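# Sort loose wooden strips into rows matching their colour

## Task

Place every loose wooden strip into the existing row that has the same colour as that strip, so that all strips end up sorted by colour.

## Robot and tools

Robot: two arms on a table, left_arm (on the +y side, carrying a five-finger left hand) and right_arm (on the -y side, carrying a five-finger right hand). Side names do not match image sides. Bases: left_arm at (-0.026, +0.343, 0) m, right_arm at (+0.014, -0.234, 0) m, each turned slightly about z. A camera stand sits behind the arms. Loose objects may occasionally get nudged by outside pushes.

Frames: the scene frame has its origin at table-top height between the arms, +z up, +x out over the table. Reported hand poses (end_effector_position in metres, end_effector_quat_wxyz) are in each arm's own base frame. Fixed cameras and the table use the scene frame. Motion offsets use the current Hand target's own axes. The hand point sits 0.15 m out from the wrist face and 0.05 m in front of the palm: its +z runs along straight fingers, +y out of the palm, +x across the palm away from the thumb on the right hand (toward the thumb on the left hand). Straight fingers extend 0.06-0.07 m past the point, 0.06 m behind it in -y. A wrist bracket on the little-finger side can collide with things.

The row of 28 numbers, all in [-1, 1], used by every moving tool: left_arm dx, dy, dz, rx, ry, rz; left hand thumb_turn, thumb_bend, index, middle, ring, little, force_limit, speed; then the same fourteen for right_arm and its hand. The six pose numbers are an offset (not a pose) from that arm's Hand target at the start of the action or move, scaled so 1.0 = 0.6 m or 180 degrees; rx, ry, rz form one rotation vector. Each row of an action, and each target in a move list, counts from that same start, so resending an offset moves further. Six zeros re-request the current Hand target. Hand motor numbers are absolute targets: -1 open, +1 closed (thumb_turn +1 places the thumb opposite the fingers). force_limit maps -1..+1 to about 0..10 N (15 N for the two thumb motors); speed rises from near zero at -1 to full at +0.48 and above. There is no 'no change' value: to keep a hand as it is, repeat the last eight numbers actually sent to it (or, if none yet, its hand_measured plus hand_force_limit and hand_speed).

Tools:
- execute_actions(actions, cameras): actions is a list of actions; each action is up to 15 rows (control steps of 1/30 s), the last row held to fill 15 steps. Each action costs 0.5 s. An empty list returns images.
- move(target, speed, blend, blocking, cameras): target is one 28-number row or a list of up to 15 rows, all offsets from the same starting Hand targets. speed in m/s, 0.002 to 4.3, default 0.25 (turns up to twice that in rad/s), one value or one per target. blend in metres rounds corners in a list; 0 stops at each. Paths run straight, end together, last at least 0.5 s and at most 10 s, and do not avoid obstacles or the other arm. Avoid paths passing near an arm's own base. blocking=false returns after about 0.5 s while the move continues.
- wait(seconds 0-10, cameras): lets time pass holding commands.
- stop(cameras): brakes a running move.
- zoom_image(camera, region [x0,y0,x1,y1] pixels, max 504x504): closer view of the newest image of one camera.
- show_instructions(): shows the reference pages.
- finished_scene(scene=1): ends the scene for good.
Cameras: cam_head_left, cam_head_right, cam_high, cam_low (896x504) and cam_left_wrist, cam_right_wrist (616x616 fisheye); calibrations are given but may be off by a few mm or degrees.

Results: each arm's hand pose, Hand target (last commanded pose after clipping; the next offset starts here), joint positions, velocities and torques, motor temperatures, and per-hand lists hand_measured, hand_stopped_by (moving, target, force, stalled, fault), hand_load_n (fingertip load, positive pushing open), hand_force_limit, hand_speed. A move adds a 'move:' line such as done, off_target, moving, held or fault, plus limits (paced = pose clipped, held = steps withheld). Done means at rest within 10 mm and 2 degrees; it does not prove contact or absence of it. Hands often rest 1-3 cm (sometimes 5 cm) below command because of friction and weight; if short, send the gap as another offset. Each step's orientation is clipped to within 40 degrees of the measured one. A lost grip shows as hand_load_n dropping near 0.

Gripping: with the thumb turned in front, the hand holds objects roughly 0.035-0.065 m thick, handles down to 0.025 m. A finger closes until its target or until its load reaches force_limit, then locks. For a gentle grip close slowly (speed -0.94 or lower). To grip harder raise force_limit and send a more-closed target; to loosen, send a target more open than hand_measured.

Avoid: dropping strips, releasing them while moving, letting any fall off the table or leaving them off it (that fails the task), hard hits on fixed or heavy things, fast collisions, heavy finger forces, and any contact between the two arms or one hand gripping the other. An arm blocked by something keeps pressing until commanded back past its hand point. Long holds, stretched-out arms or unreachable targets heat motors; at 100 °C the arm drops for 30-60 s, possibly without a MOTOR HOT warning at 85 °C. The sorted result must remain stable after the robot lets go.

Each tool is called after "Emit:" by a JSON object that holds its "name" and its "arguments", one argument or row to a line.

Reference images:

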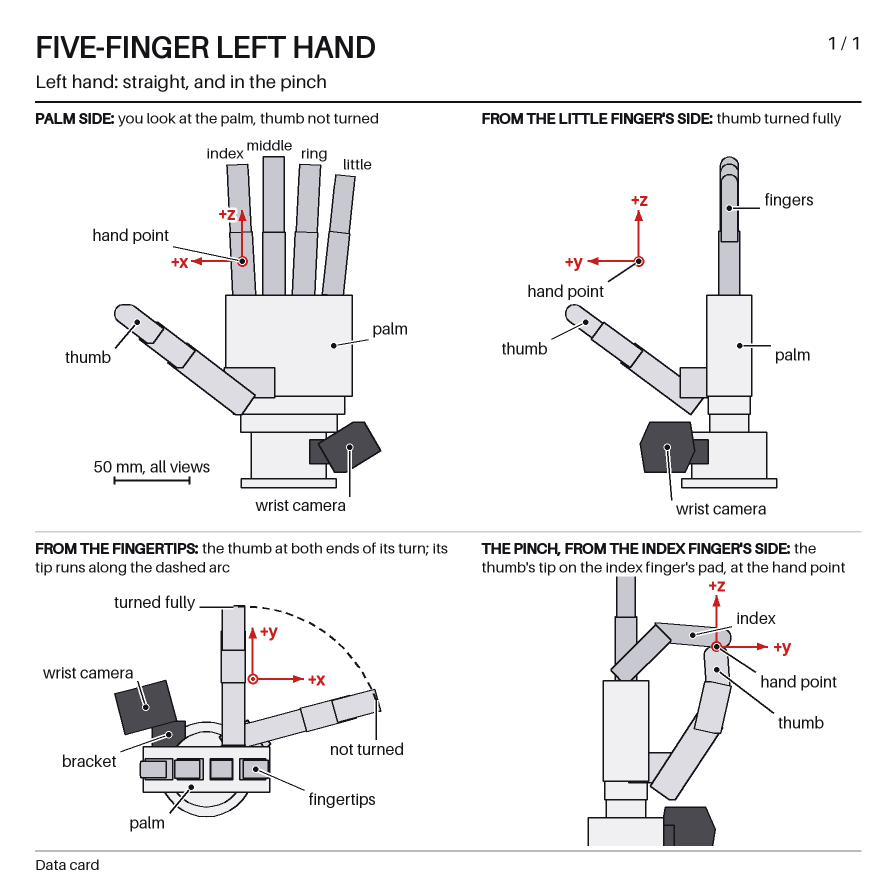

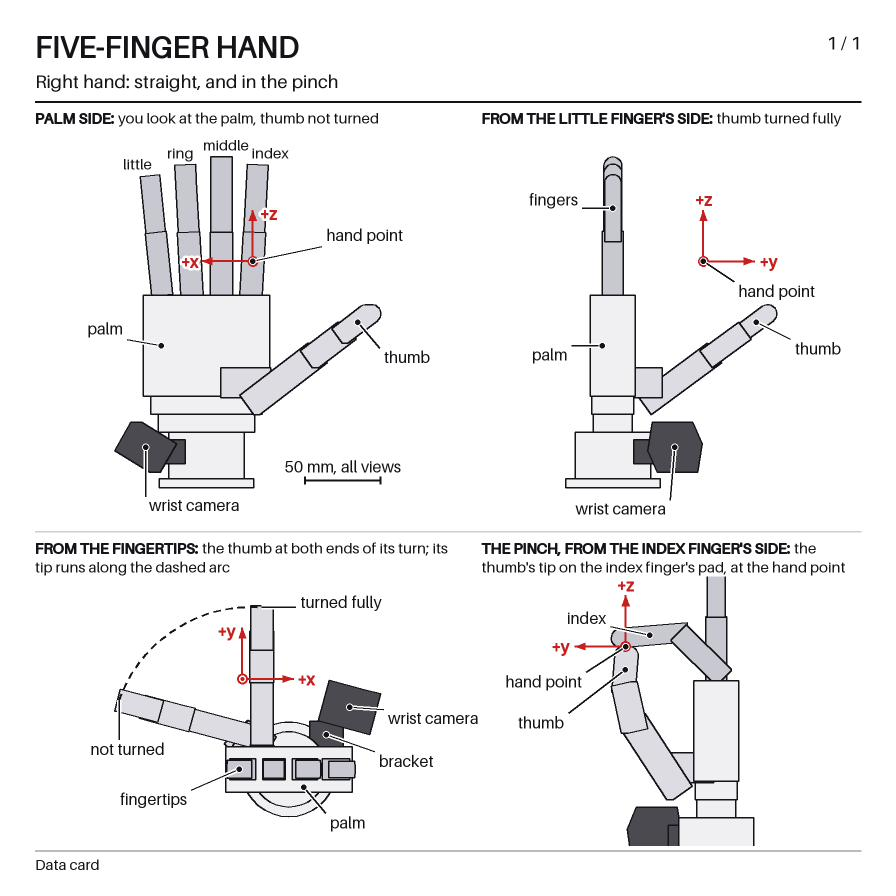

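## Session

Emit:
{"name": "execute_actions", "arguments": {
  "actions": []
}}

Scene clock: 0.00 s.
left_arm: end_effector_position=(+0.6679, -0.1031, +0.1460) hand_measured=(-1.000, -1.000, -1.000, -1.000, -1.000, -1.000) hand_load_n=(+0.0, +0.0, +0.0, +0.0, +0.0, +0.0) hand_stopped_by=(target, target, target, target, target, target) hand_force_limit=0.00 hand_speed=-0.80 end_effector_quat_wxyz=(-0.473, +0.772, +0.043, +0.421) | right_arm: end_effector_position=(+0.1476, +0.1223, +0.2315) hand_measured=(-1.000, -1.000, -1.000, -1.000, -1.000, -1.000) hand_load_n=(+0.0, +0.0, +0.0, +0.0, +0.0, +0.0) hand_stopped_by=(target, target, target, target, target, target) hand_force_limit=0.00 hand_speed=-0.80 end_effector_quat_wxyz=(+0.006, +0.896, -0.444, +0.000)
Joint positions: left_arm=[-0.394 1.818 1.165 0.021 -1.231 -1.388] | right_arm=[0.567 0.998 1.033 -1.616 0.007 -0.085]
Joint velocities: within noise
Joint torques (N m): no reading
Motor temperatures (°C): left_arm=[26 26 25 26 24 23] | right_arm=[26 27 23 25 24 27]
Heat: left arm: hottest waist 26 °C; right arm: hottest shoulder 27 °C.
Hand target: left_arm +0.6752, -0.1061, +0.1601; -0.468, +0.769, +0.052, +0.432 | right_arm +0.1524, +0.1253, +0.2382; -0.003, +0.896, -0.444, +0.006

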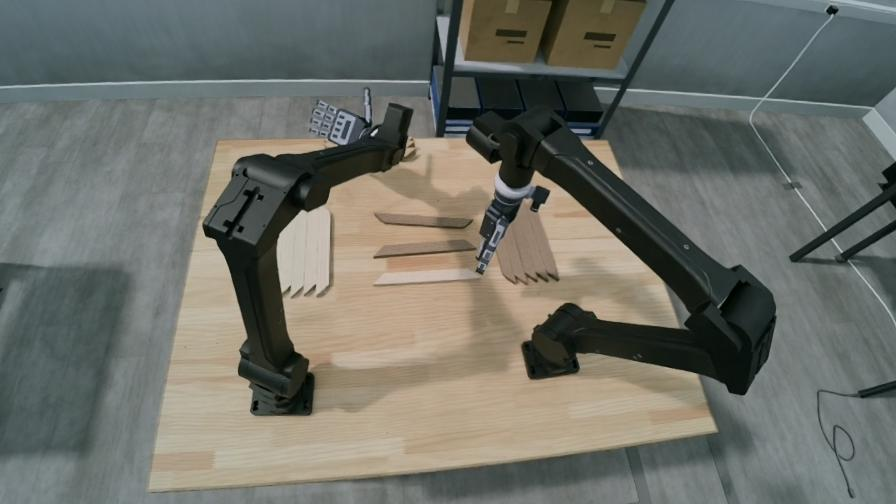

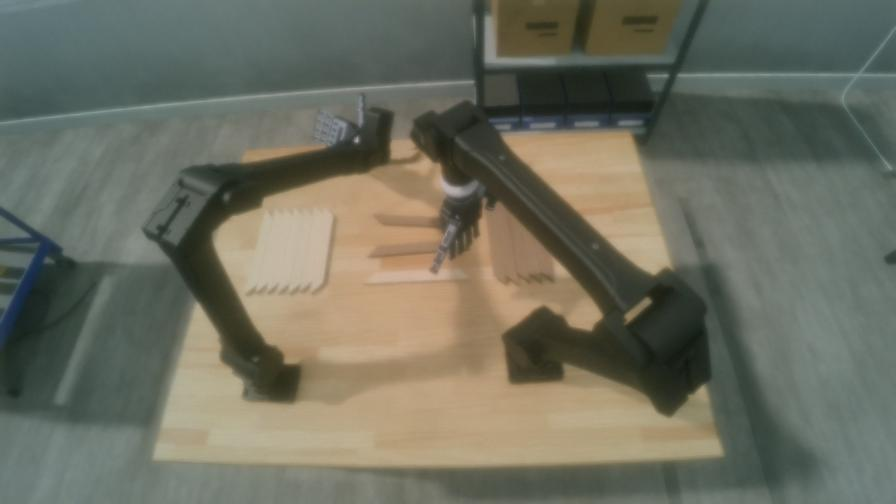

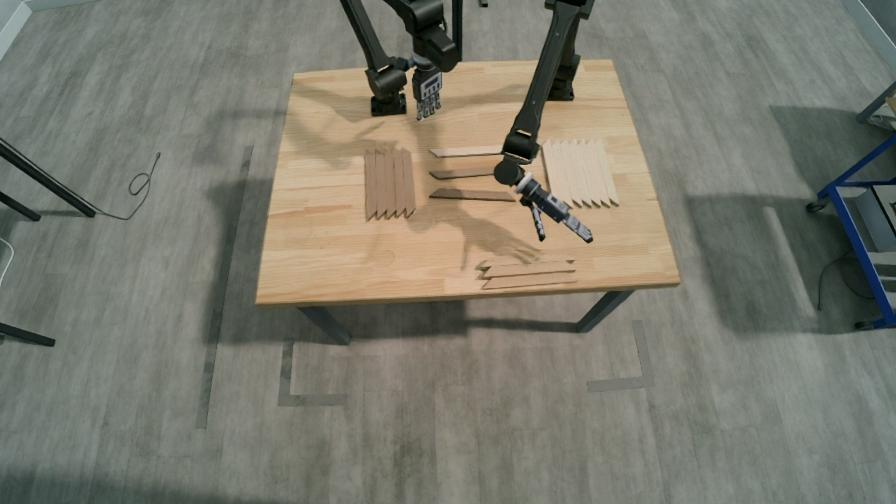

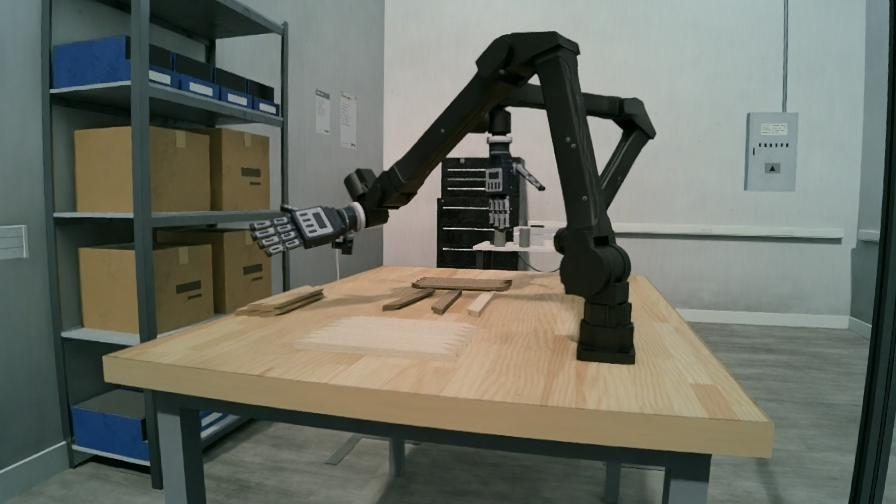

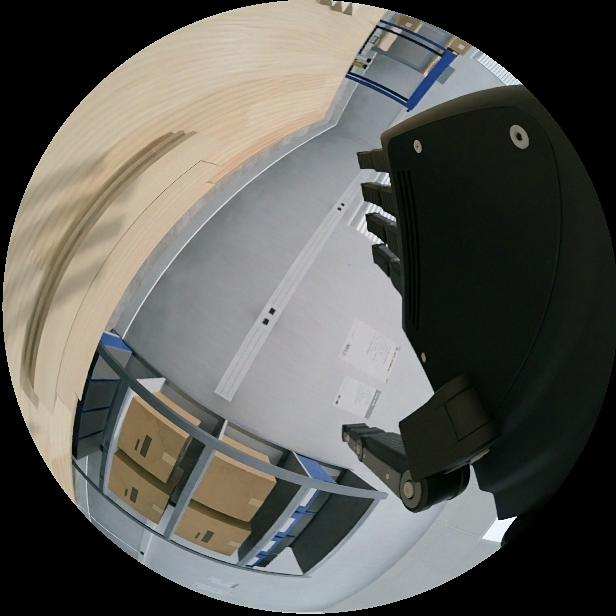

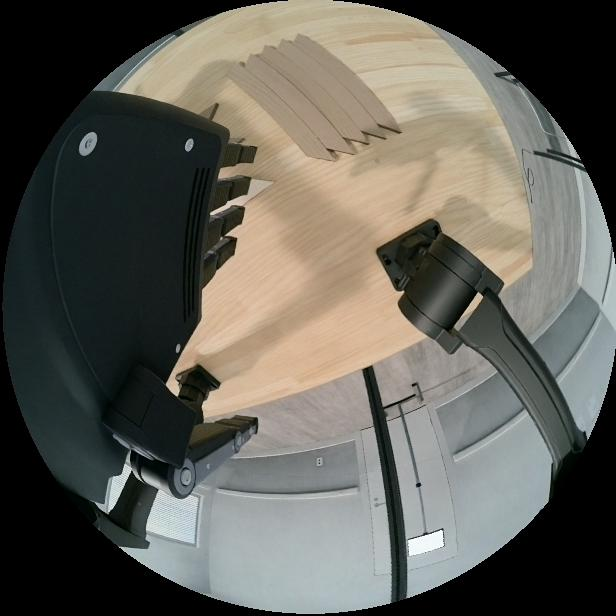

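Emit:
{"name": "zoom_image", "arguments": {
  "camera": "cam_high",
  "region": [340, 120, 660, 310]
}}

Emit:
{"name": "zoom_image", "arguments": {
  "camera": "cam_head_left",
  "region": [250, 120, 590, 310]
}}

Emit:
{"name": "zoom_image", "arguments": {
  "camera": "cam_low",
  "region": [220, 250, 560, 380]
}}

Emit:
{"name": "zoom_image", "arguments": {
  "camera": "cam_head_right",
  "region": [230, 120, 570, 310]
}}

Scaled by 1.575 from the camera's 896x504 image, which has a finer 1280x720 frame.

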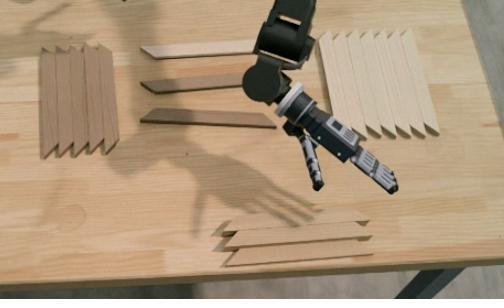

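Scaled by 1.482 from the camera's 896x504 image, which has a finer 1280x720 frame.

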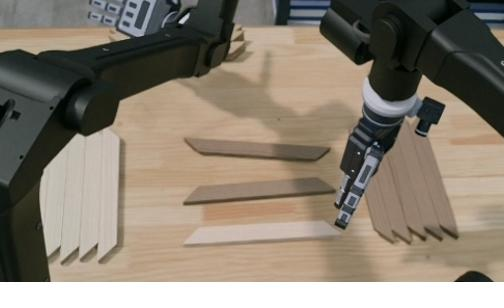

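Scaled by 1.482 from the camera's 896x504 image, which has a finer 1280x720 frame.

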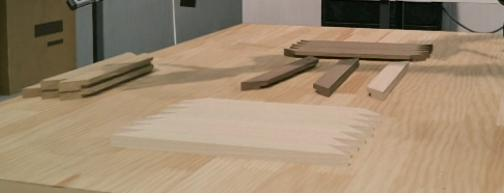

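Scaled by 1.482 from the camera's 896x504 image, which has a finer 1280x720 frame.

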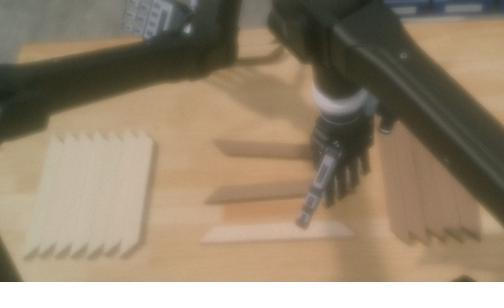

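Emit:
{"name": "move", "arguments": {
  "target": [-0.25,-0.707,-0.071,0,0,0,-1,-1,-1,-1,-1,-1,0,-0.8,0.693,0.108,-0.283,0,0,0,-1,-1,-1,-1,-1,-1,0,-0.8],
  "speed": 0.3,
  "cameras": ["all"]
}}

Scene clock: 94.97 s.
left_arm: end_effector_position=(+0.3520, +0.1412, +0.3365) hand_measured=(-1.000, -1.000, -1.000, -1.000, -1.000, -1.000) hand_load_n=(+0.0, -0.5, +0.0, +0.0, +0.0, +0.0) hand_stopped_by=(target, target, target, target, target, target) hand_force_limit=0.00 hand_speed=-0.80 end_effector_quat_wxyz=(-0.463, +0.772, +0.051, +0.432) | right_arm: end_effector_position=(+0.3449, -0.2378, +0.3974) hand_measured=(-1.000, -1.000, -1.000, -1.000, -1.000, -1.000) hand_load_n=(+0.0, +0.0, +0.0, +0.0, +0.0, +0.0) hand_stopped_by=(target, target, target, target, target, target) hand_force_limit=0.00 hand_speed=-0.80 end_effector_quat_wxyz=(+0.017, +0.888, -0.435, +0.150)
Joint positions: left_arm=[0.205 0.55 0.617 -0.321 -0.664 -0.976] | right_arm=[-0.49 1.432 1.845 -1.68 0.024 -1.153]
Joint torques (N m): left_arm=[0.91 1.49 10.19 1.83 0 0.08] | right_arm=[0.09 -7.94 12.93 0.23 0.18 -0.15]
Motor temperatures (°C): left_arm=[26 30 32 26 24 23] | right_arm=[26 27 34 25 23 26]
Heat: left arm: hottest elbow 32 °C; right arm: hottest elbow 34 °C.
Hand target: left_arm +0.3501, +0.1457, +0.3475; -0.468, +0.769, +0.052, +0.432 | right_arm +0.3507, -0.2448, +0.4104; -0.003, +0.896, -0.444, +0.006
Off the commanded pose: left_arm 0.012 m, 1 deg | right_arm 0.016 m, 17 deg.
joint sent to its limit (right arm) — joint 4 (wrist pitch), lower limit. The joint targets are off in orientation, not in position.
move: off_target (left_arm, right_arm)
camera_calibration:
cam_left_wrist: T_world_to_cam=[[-0.341291, 0.468212, 0.815044, -0.227154], [0.27616, -0.778892, 0.563083, -0.178459], [0.898474, 0.417258, 0.136528, -0.308374], [0, 0, 0, 1]] pos_world=[0.248823, 0.0960276, 0.327729]
cam_right_wrist: T_world_to_cam=[[-0.570934, -0.820956, -0.00812417, 0.00120227], [-0.788855, 0.545813, 0.282481, 0.283738], [-0.22747, 0.167686, -0.959239, 0.612449], [0, 0, 0, 1]] pos_world=[0.363828, -0.25658, 0.507344]

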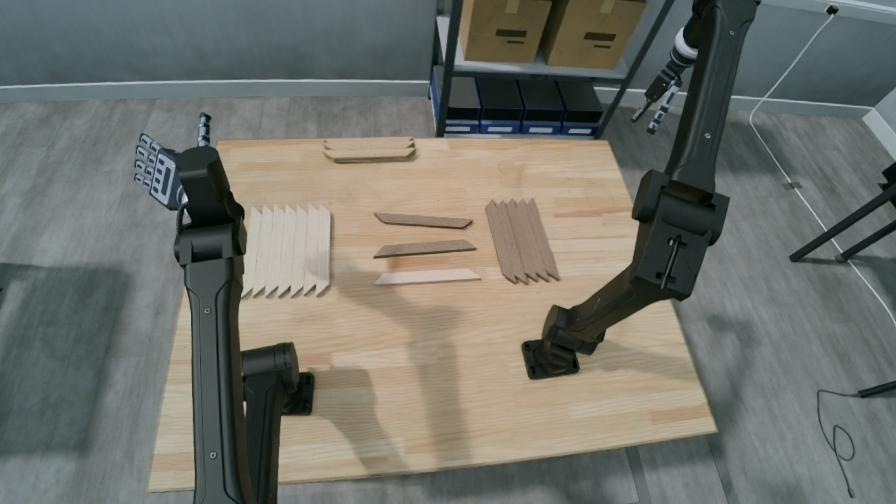

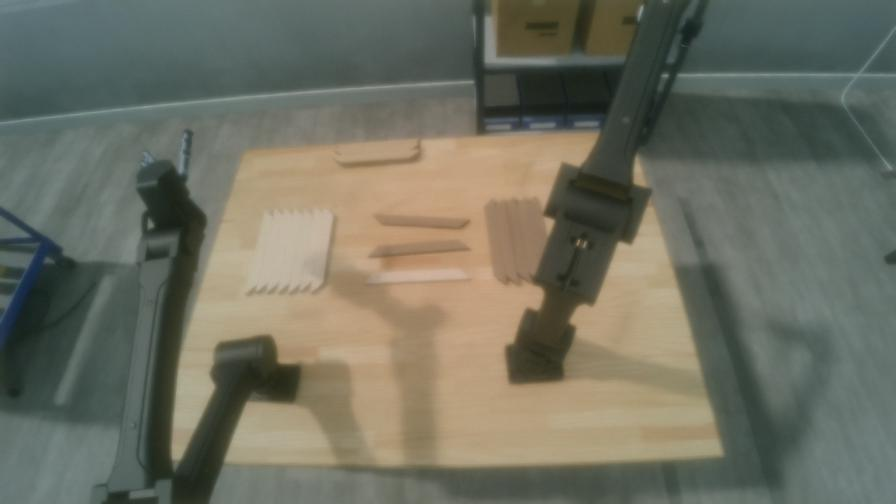

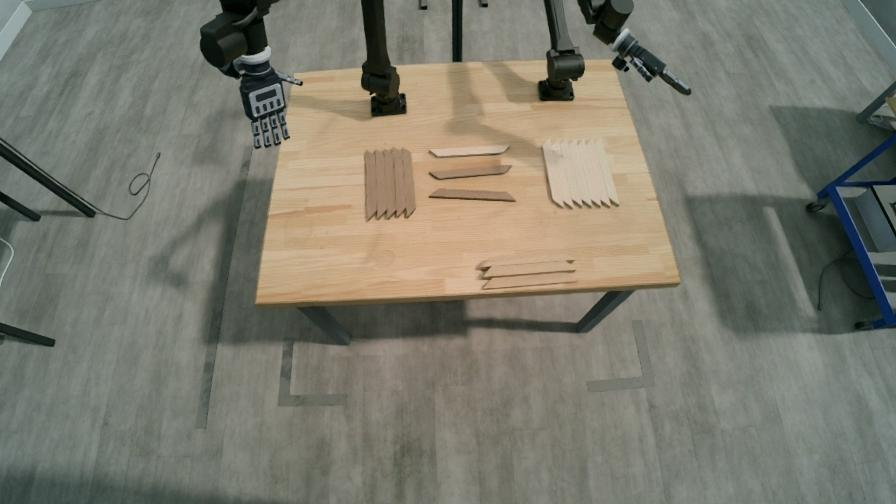

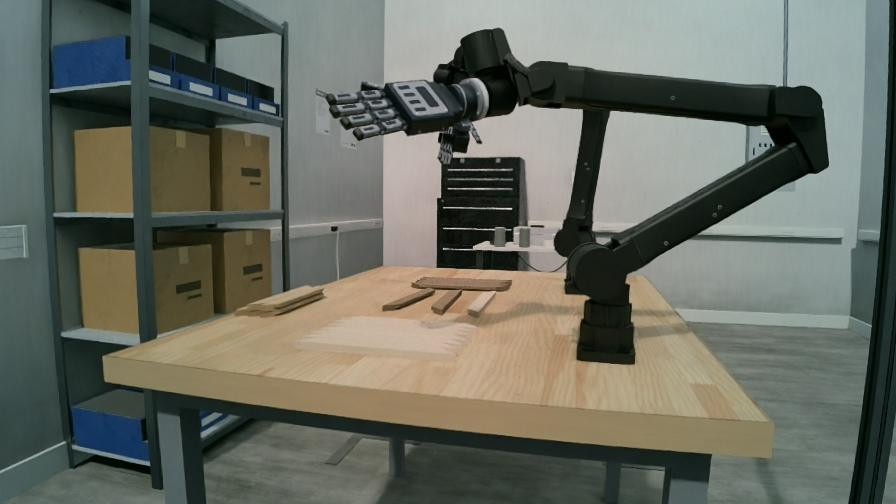

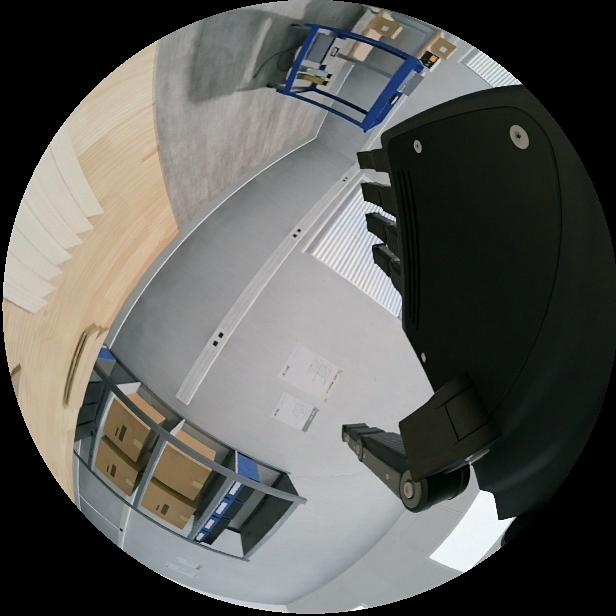

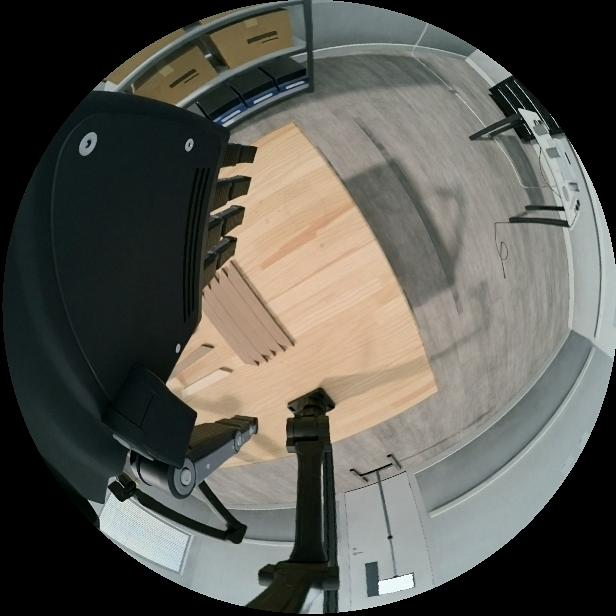

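Emit:
{"name": "zoom_image", "arguments": {
  "camera": "cam_high",
  "region": [350, 130, 530, 230]
}}

Emit:
{"name": "zoom_image", "arguments": {
  "camera": "cam_high",
  "region": [460, 250, 600, 300]
}}

Emit:
{"name": "zoom_image", "arguments": {
  "camera": "cam_head_left",
  "region": [300, 125, 440, 175]
}}

Emit:
{"name": "zoom_image", "arguments": {
  "camera": "cam_head_left",
  "region": [360, 190, 570, 300]
}}

Emit:
{"name": "zoom_image", "arguments": {
  "camera": "cam_low",
  "region": [220, 265, 520, 365]
}}

Emit:
{"name": "zoom_image", "arguments": {
  "camera": "cam_high",
  "region": [530, 130, 630, 220]
}}

Scaled by 2.800 from the camera's 896x504 image, which has a finer 1280x720 frame.

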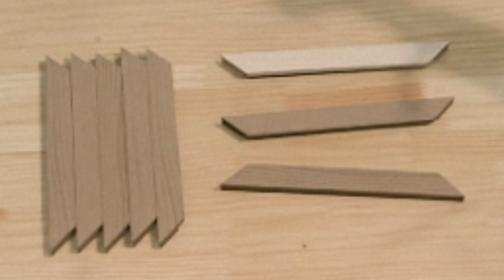

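Scaled by 3.600 from the camera's 896x504 image, which has a finer 1280x720 frame.

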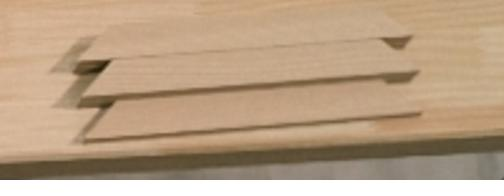

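Scaled by 3.600 from the camera's 896x504 image, which has a finer 1280x720 frame.

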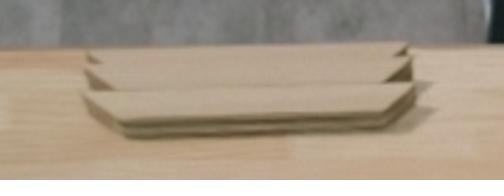

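Scaled by 2.400 from the camera's 896x504 image, which has a finer 1280x720 frame.

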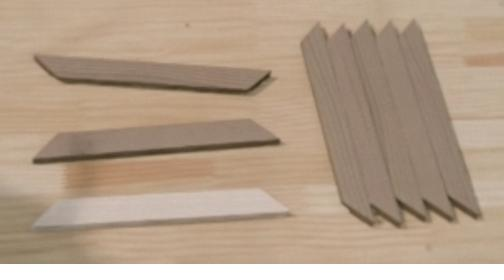

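Scaled by 1.680 from the camera's 896x504 image, which has a finer 1280x720 frame.

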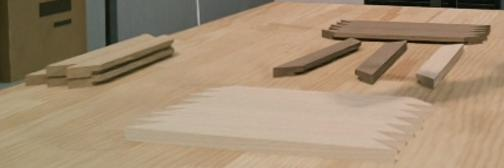

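Scaled by 5.040 from the camera's 896x504 image, which has a finer 1280x720 frame.

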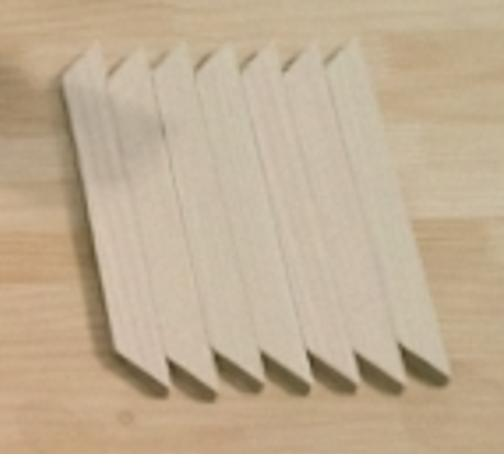

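Emit:
{"name": "move", "arguments": {
  "target": [
    [0.1738,0.2857,-0.2107,-0.2009,0.2017,0.3362,1,-0.6,-0.5,-0.5,-1,-1,0,-0.2,0,0,0,0,0,0,-1,-1,-1,-1,-1,-1,0,-0.8],
    [-0.0877,0.6082,-0.588,-0.2009,0.2017,0.3362,1,-0.6,-0.5,-0.5,-1,-1,0,-0.2,0,0,0,0,0,0,-1,-1,-1,-1,-1,-1,0,-0.8]
  ],
  "speed": 0.25,
  "blend": [0.05,0],
  "cameras": ["all"]
}}

Scene clock: 361.77 s.
left_arm: end_effector_position=(+0.2754, -0.2966, +0.1209) hand_measured=(+1.000, -0.600, -0.500, -0.500, -1.000, -1.000) hand_load_n=(+0.0, +0.0, +0.0, +0.0, +0.0, +0.0) hand_stopped_by=(target, target, target, target, target, target) hand_force_limit=0.00 hand_speed=-0.20 end_effector_quat_wxyz=(-0.367, +0.626, -0.601, +0.334) | right_arm: end_effector_position=(+0.3448, -0.2380, +0.3975) hand_measured=(-1.000, -1.000, -1.000, -1.000, -1.000, -1.000) hand_load_n=(+0.0, +0.0, +0.0, +0.0, +0.0, +0.0) hand_stopped_by=(target, target, target, target, target, target) hand_force_limit=0.00 hand_speed=-0.80 end_effector_quat_wxyz=(+0.018, +0.888, -0.435, +0.150)
Joint positions: left_arm=[-1.108 1.141 0.683 -0.533 -0.919 -0.856] | right_arm=[-0.49 1.432 1.845 -1.68 0.025 -1.154]
Joint torques (N m): left_arm=[-1.14 -3.66 9.42 1.46 -0.83 -0.09] | right_arm=[0.03 -7.94 12.9 0.21 0.18 -0.13]
Motor temperatures (°C): left_arm=[26 25 41 26 23 22] | right_arm=[26 28 44 25 23 25]
Heat: left arm: hottest elbow 41 °C; right arm: hottest elbow 44 °C.
Hand target: left_arm +0.2773, -0.3101, +0.1301; -0.362, +0.628, -0.597, +0.344 | right_arm +0.3507, -0.2448, +0.4104; -0.003, +0.896, -0.444, +0.006
Off the commanded pose: left_arm 0.016 m, 1 deg | right_arm 0.016 m, 17 deg.
joint sent to its limit (right arm) — joint 4 (wrist pitch), lower limit. The joint targets are off in orientation, not in position.
move: off_target (left_arm, right_arm)
camera_calibration:
cam_left_wrist: T_world_to_cam=[[0.492062, -0.213823, 0.843893, -0.307948], [-0.512037, -0.855049, 0.0819117, -0.124235], [0.704055, -0.47241, -0.530222, -0.157186], [0, 0, 0, 1]] pos_world=[0.198584, -0.24633, 0.186708]
cam_right_wrist: T_world_to_cam=[[-0.570492, -0.821271, -0.00721158, 0.000497394], [-0.789027, 0.545615, 0.282384, 0.28377], [-0.227979, 0.166788, -0.959274, 0.612517], [0, 0, 0, 1]] pos_world=[0.363827, -0.256581, 0.507444]

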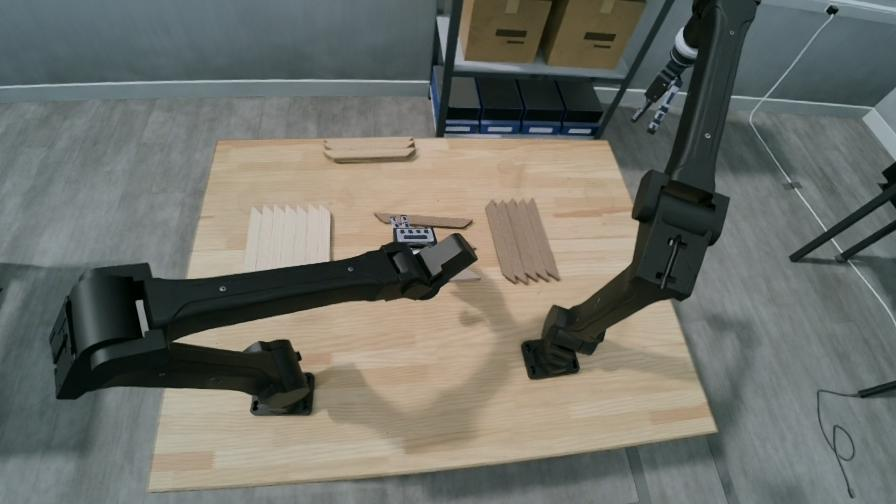

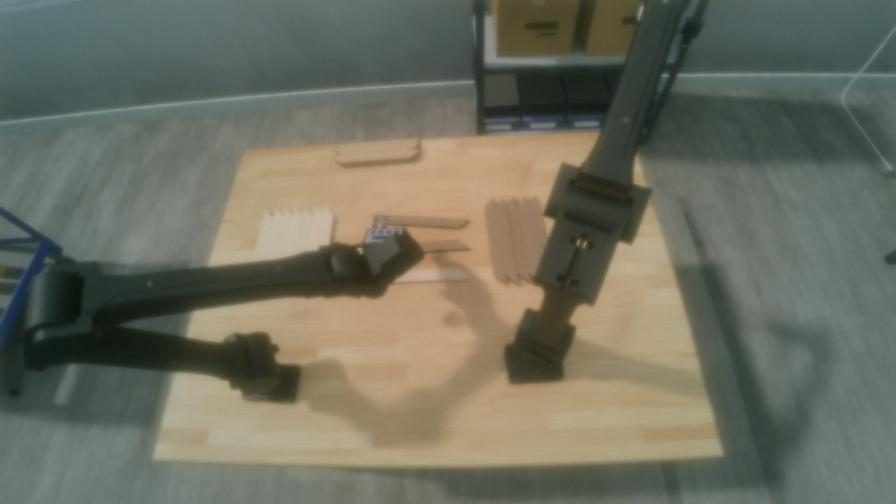

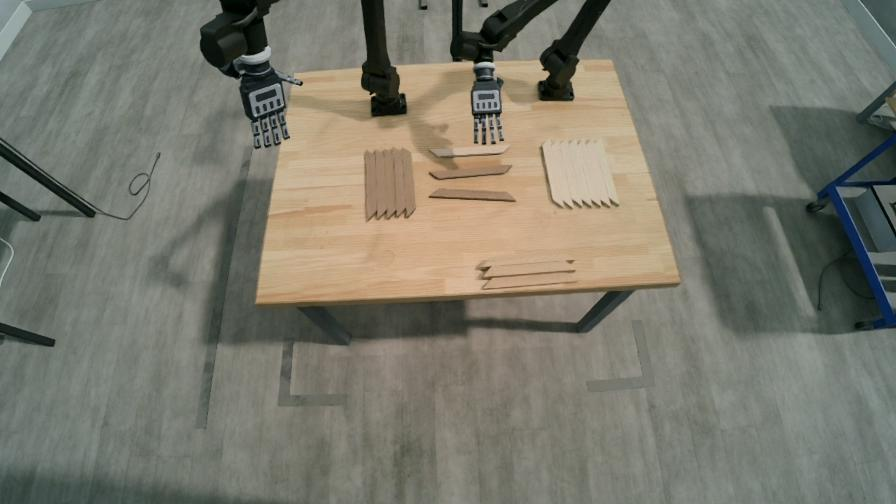

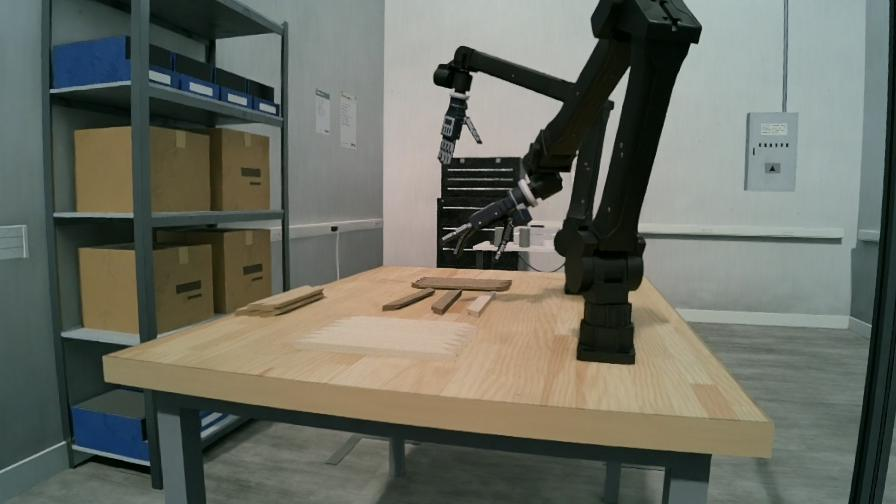

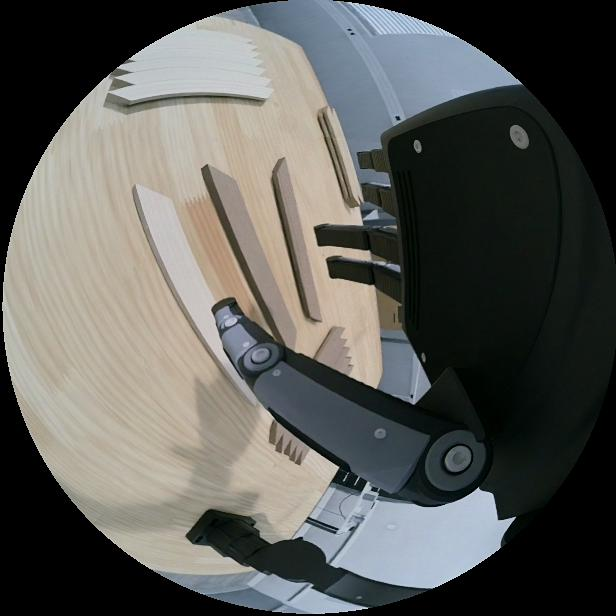

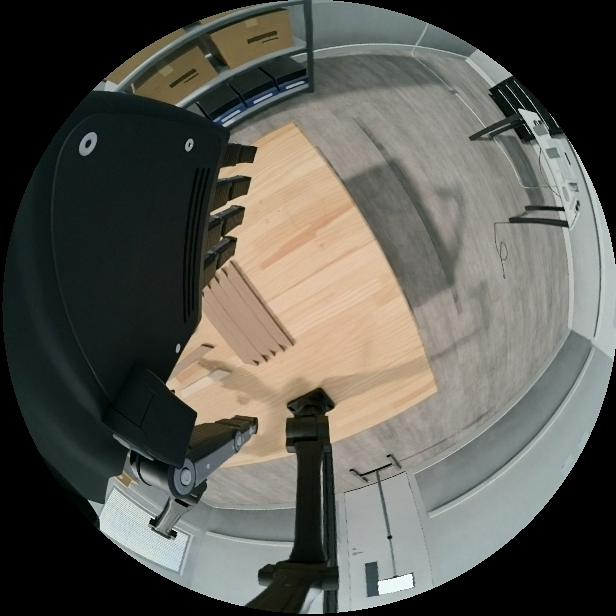

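Emit:
{"name": "move", "arguments": {
  "target": [0.0394,0.0847,0.0567,0,0,0,1,-0.6,-0.4,-0.4,-1,-1,0,-0.2,0,0,0,0,0,0,-1,-1,-1,-1,-1,-1,0,-0.8],
  "speed": 0.15,
  "cameras": ["cam_left_wrist","cam_low","cam_head_left"]
}}

Scene clock: 390.07 s.
left_arm: end_effector_position=(+0.2843, -0.3256, +0.0692) hand_measured=(+1.000, -0.600, -0.400, -0.400, -1.000, -1.000) hand_load_n=(+0.0, +0.0, +0.0, +0.0, +0.0, +0.0) hand_stopped_by=(target, target, target, target, target, target) hand_force_limit=0.00 hand_speed=-0.20 end_effector_quat_wxyz=(-0.366, +0.628, -0.599, +0.336) | right_arm: end_effector_position=(+0.3448, -0.2380, +0.3975) hand_measured=(-1.000, -1.000, -1.000, -1.000, -1.000, -1.000) hand_load_n=(+0.0, +0.0, +0.0, +0.0, +0.0, +0.0) hand_stopped_by=(target, target, target, target, target, target) hand_force_limit=0.00 hand_speed=-0.80 end_effector_quat_wxyz=(+0.018, +0.888, -0.435, +0.150)
Joint positions: left_arm=[-1.123 1.324 0.672 -0.354 -0.928 -0.881] | right_arm=[-0.49 1.432 1.845 -1.68 0.025 -1.154]
Joint torques (N m): left_arm=[-1.26 -5.6 6.76 2.55 -0.84 -0.11] | right_arm=[0.09 -7.88 12.88 0.2 0.18 -0.13]
Heat: left arm: hottest elbow 40 °C; right arm: hottest elbow 44 °C.
Hand target: left_arm +0.2825, -0.3336, +0.0690; -0.362, +0.628, -0.597, +0.344 | right_arm +0.3507, -0.2448, +0.4104; -0.003, +0.896, -0.444, +0.006
Off the commanded pose: left_arm 0.008 m, 1 deg | right_arm 0.016 m, 17 deg.
joint sent to its limit (right arm) — joint 4 (wrist pitch), lower limit. The joint targets are off in orientation, not in position.
move: off_target (right_arm)
camera_calibration:
cam_left_wrist: T_world_to_cam=[[0.491011, -0.208094, 0.845934, -0.2729], [-0.510093, -0.855855, 0.0855425, -0.14125], [0.706196, -0.473508, -0.526382, -0.205803], [0, 0, 0, 1]] pos_world=[0.207283, -0.275127, 0.134608]
Images, in order (width x height): cam_head_left 896x504, cam_low 896x504, cam_left_wrist 616x616.

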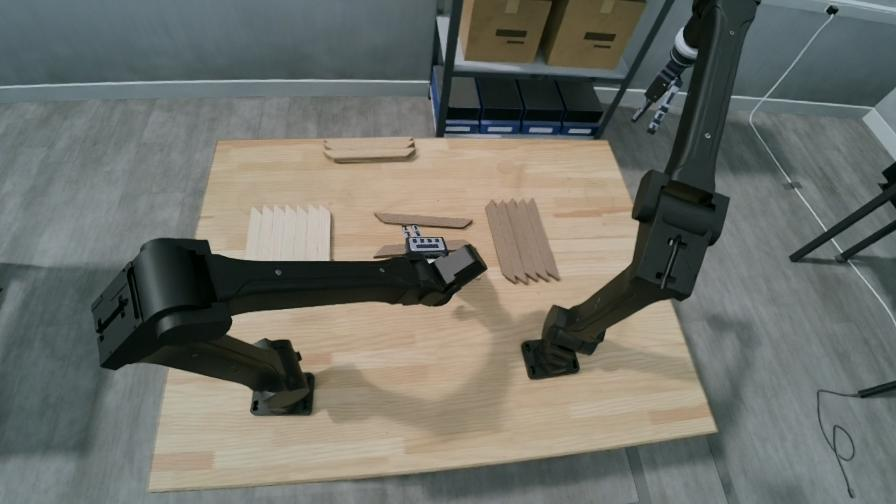

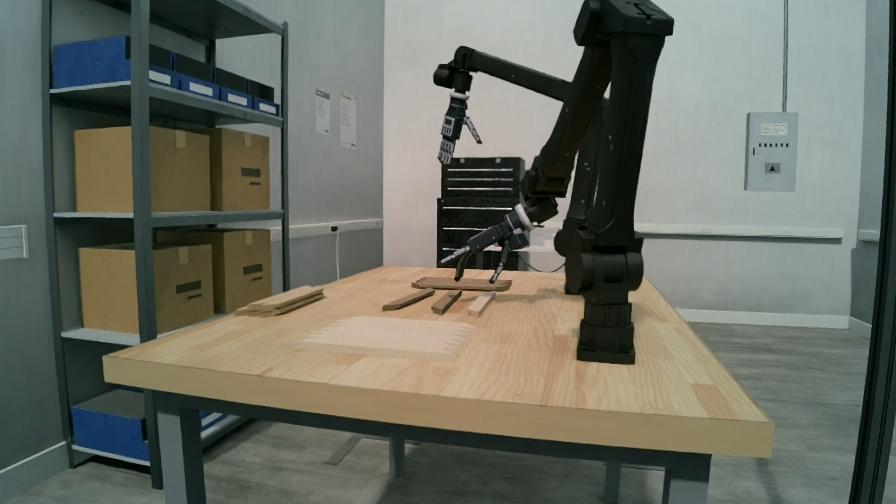

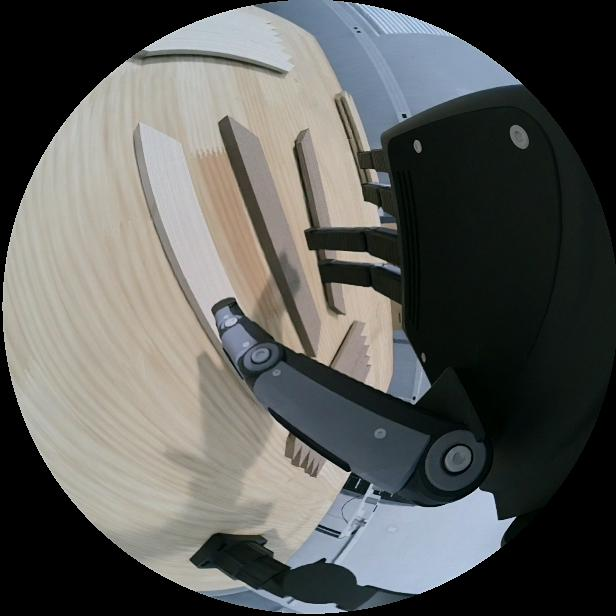

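Emit:
{"name": "move", "arguments": {
  "target": [-0.0098,0.0692,0.0302,0,0,0,1,-0.7,-0.4,-0.4,-1,-1,0,-0.2,0,0,0,0,0,0,-1,-1,-1,-1,-1,-1,0,-0.8],
  "speed": 0.08,
  "cameras": ["cam_left_wrist","cam_low","cam_high"]
}}

Emit:
{"name": "zoom_image", "arguments": {
  "camera": "cam_low",
  "region": [380, 200, 560, 330]
}}

Emit:
{"name": "zoom_image", "arguments": {
  "camera": "cam_left_wrist",
  "region": [120, 150, 420, 450]
}}

Scene clock: 417.93 s.
left_arm: end_effector_position=(+0.2804, -0.3214, +0.0265) hand_measured=(+1.000, -0.700, -0.400, -0.400, -1.000, -1.000) hand_load_n=(+0.0, +0.0, +0.0, +0.0, +0.0, +0.0) hand_stopped_by=(target, target, target, target, target, target) hand_force_limit=0.00 hand_speed=-0.20 end_effector_quat_wxyz=(-0.366, +0.628, -0.598, +0.337) | right_arm: end_effector_position=(+0.3448, -0.2380, +0.3975) hand_measured=(-1.000, -1.000, -1.000, -1.000, -1.000, -1.000) hand_load_n=(+0.0, +0.0, +0.0, +0.0, +0.0, +0.0) hand_stopped_by=(target, target, target, target, target, target) hand_force_limit=0.00 hand_speed=-0.80 end_effector_quat_wxyz=(+0.018, +0.888, -0.435, +0.150)
Joint positions: left_arm=[-1.129 1.411 0.604 -0.203 -0.932 -0.891] | right_arm=[-0.49 1.432 1.845 -1.68 0.025 -1.154]
Joint torques (N m): left_arm=[-1.44 -5.71 5.83 2.21 -0.84 -0.11] | right_arm=[0.03 -7.88 12.93 0.18 0.19 -0.12]
Heat: left arm: hottest elbow 38 °C; right arm: hottest elbow 45 °C.
Hand target: left_arm +0.2771, -0.3279, +0.0240; -0.362, +0.628, -0.597, +0.344 | right_arm +0.3507, -0.2448, +0.4104; -0.003, +0.896, -0.444, +0.006
Off the commanded pose: left_arm 0.008 m, 1 deg | right_arm 0.016 m, 17 deg.
joint sent to its limit (right arm) — joint 4 (wrist pitch), lower limit. The joint targets are off in orientation, not in position.
move: off_target (right_arm)
camera_calibration:
cam_left_wrist: T_world_to_cam=[[0.489252, -0.203744, 0.84801, -0.232052], [-0.50902, -0.856249, 0.0879513, -0.13656], [0.708188, -0.474684, -0.522632, -0.224604], [0, 0, 0, 1]] pos_world=[0.203082, -0.270825, 0.0914074]
Images, in order (width x height): cam_high 896x504, cam_low 896x504, cam_left_wrist 616x616.

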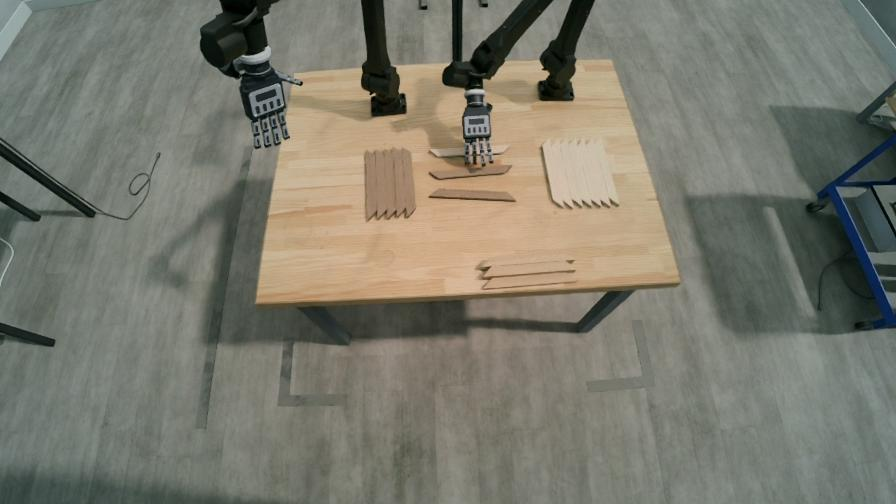

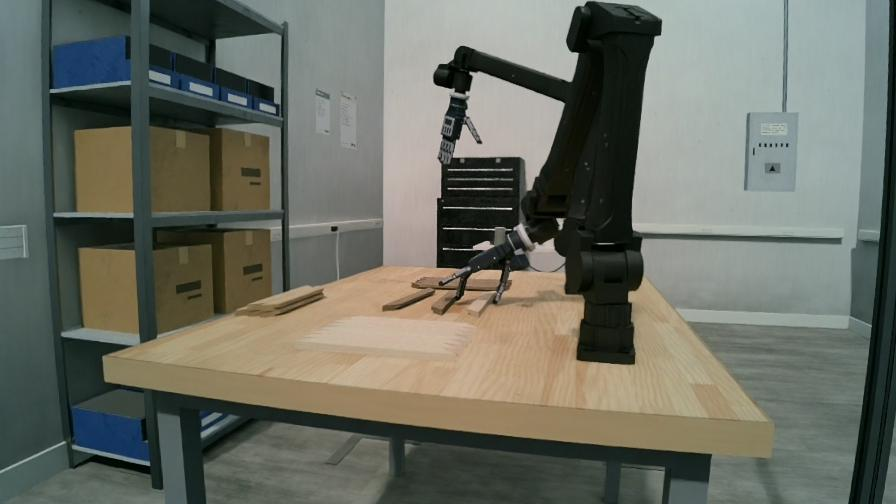

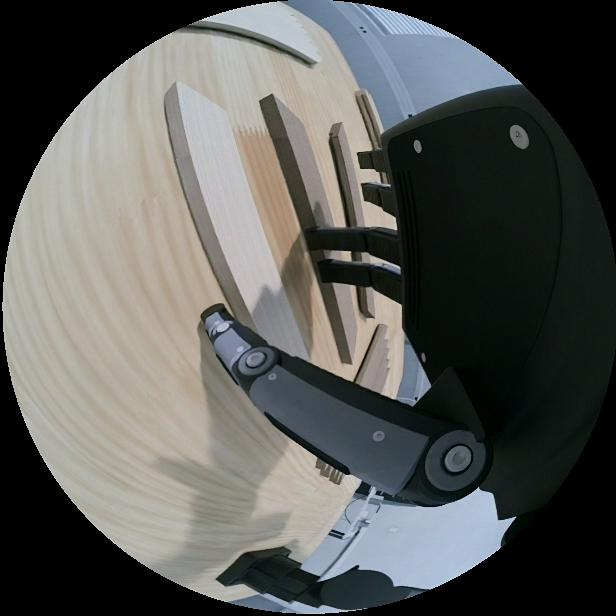

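Scaled by 2.800 from the camera's 896x504 image, which has a finer 1280x720 frame.

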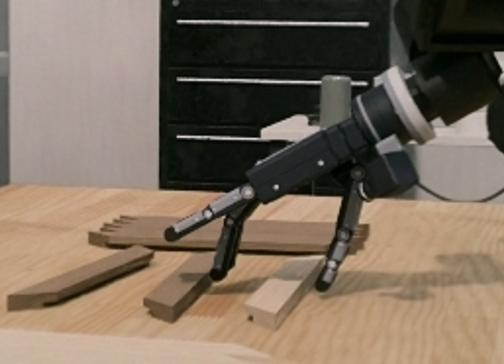

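Scaled by 1.680 from the camera's 616x616 image, which has a finer 880x880 frame.

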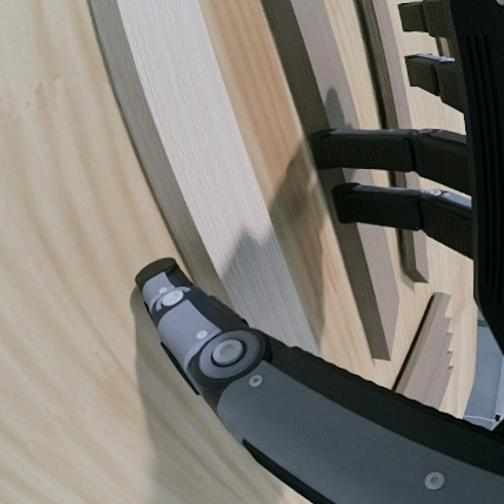

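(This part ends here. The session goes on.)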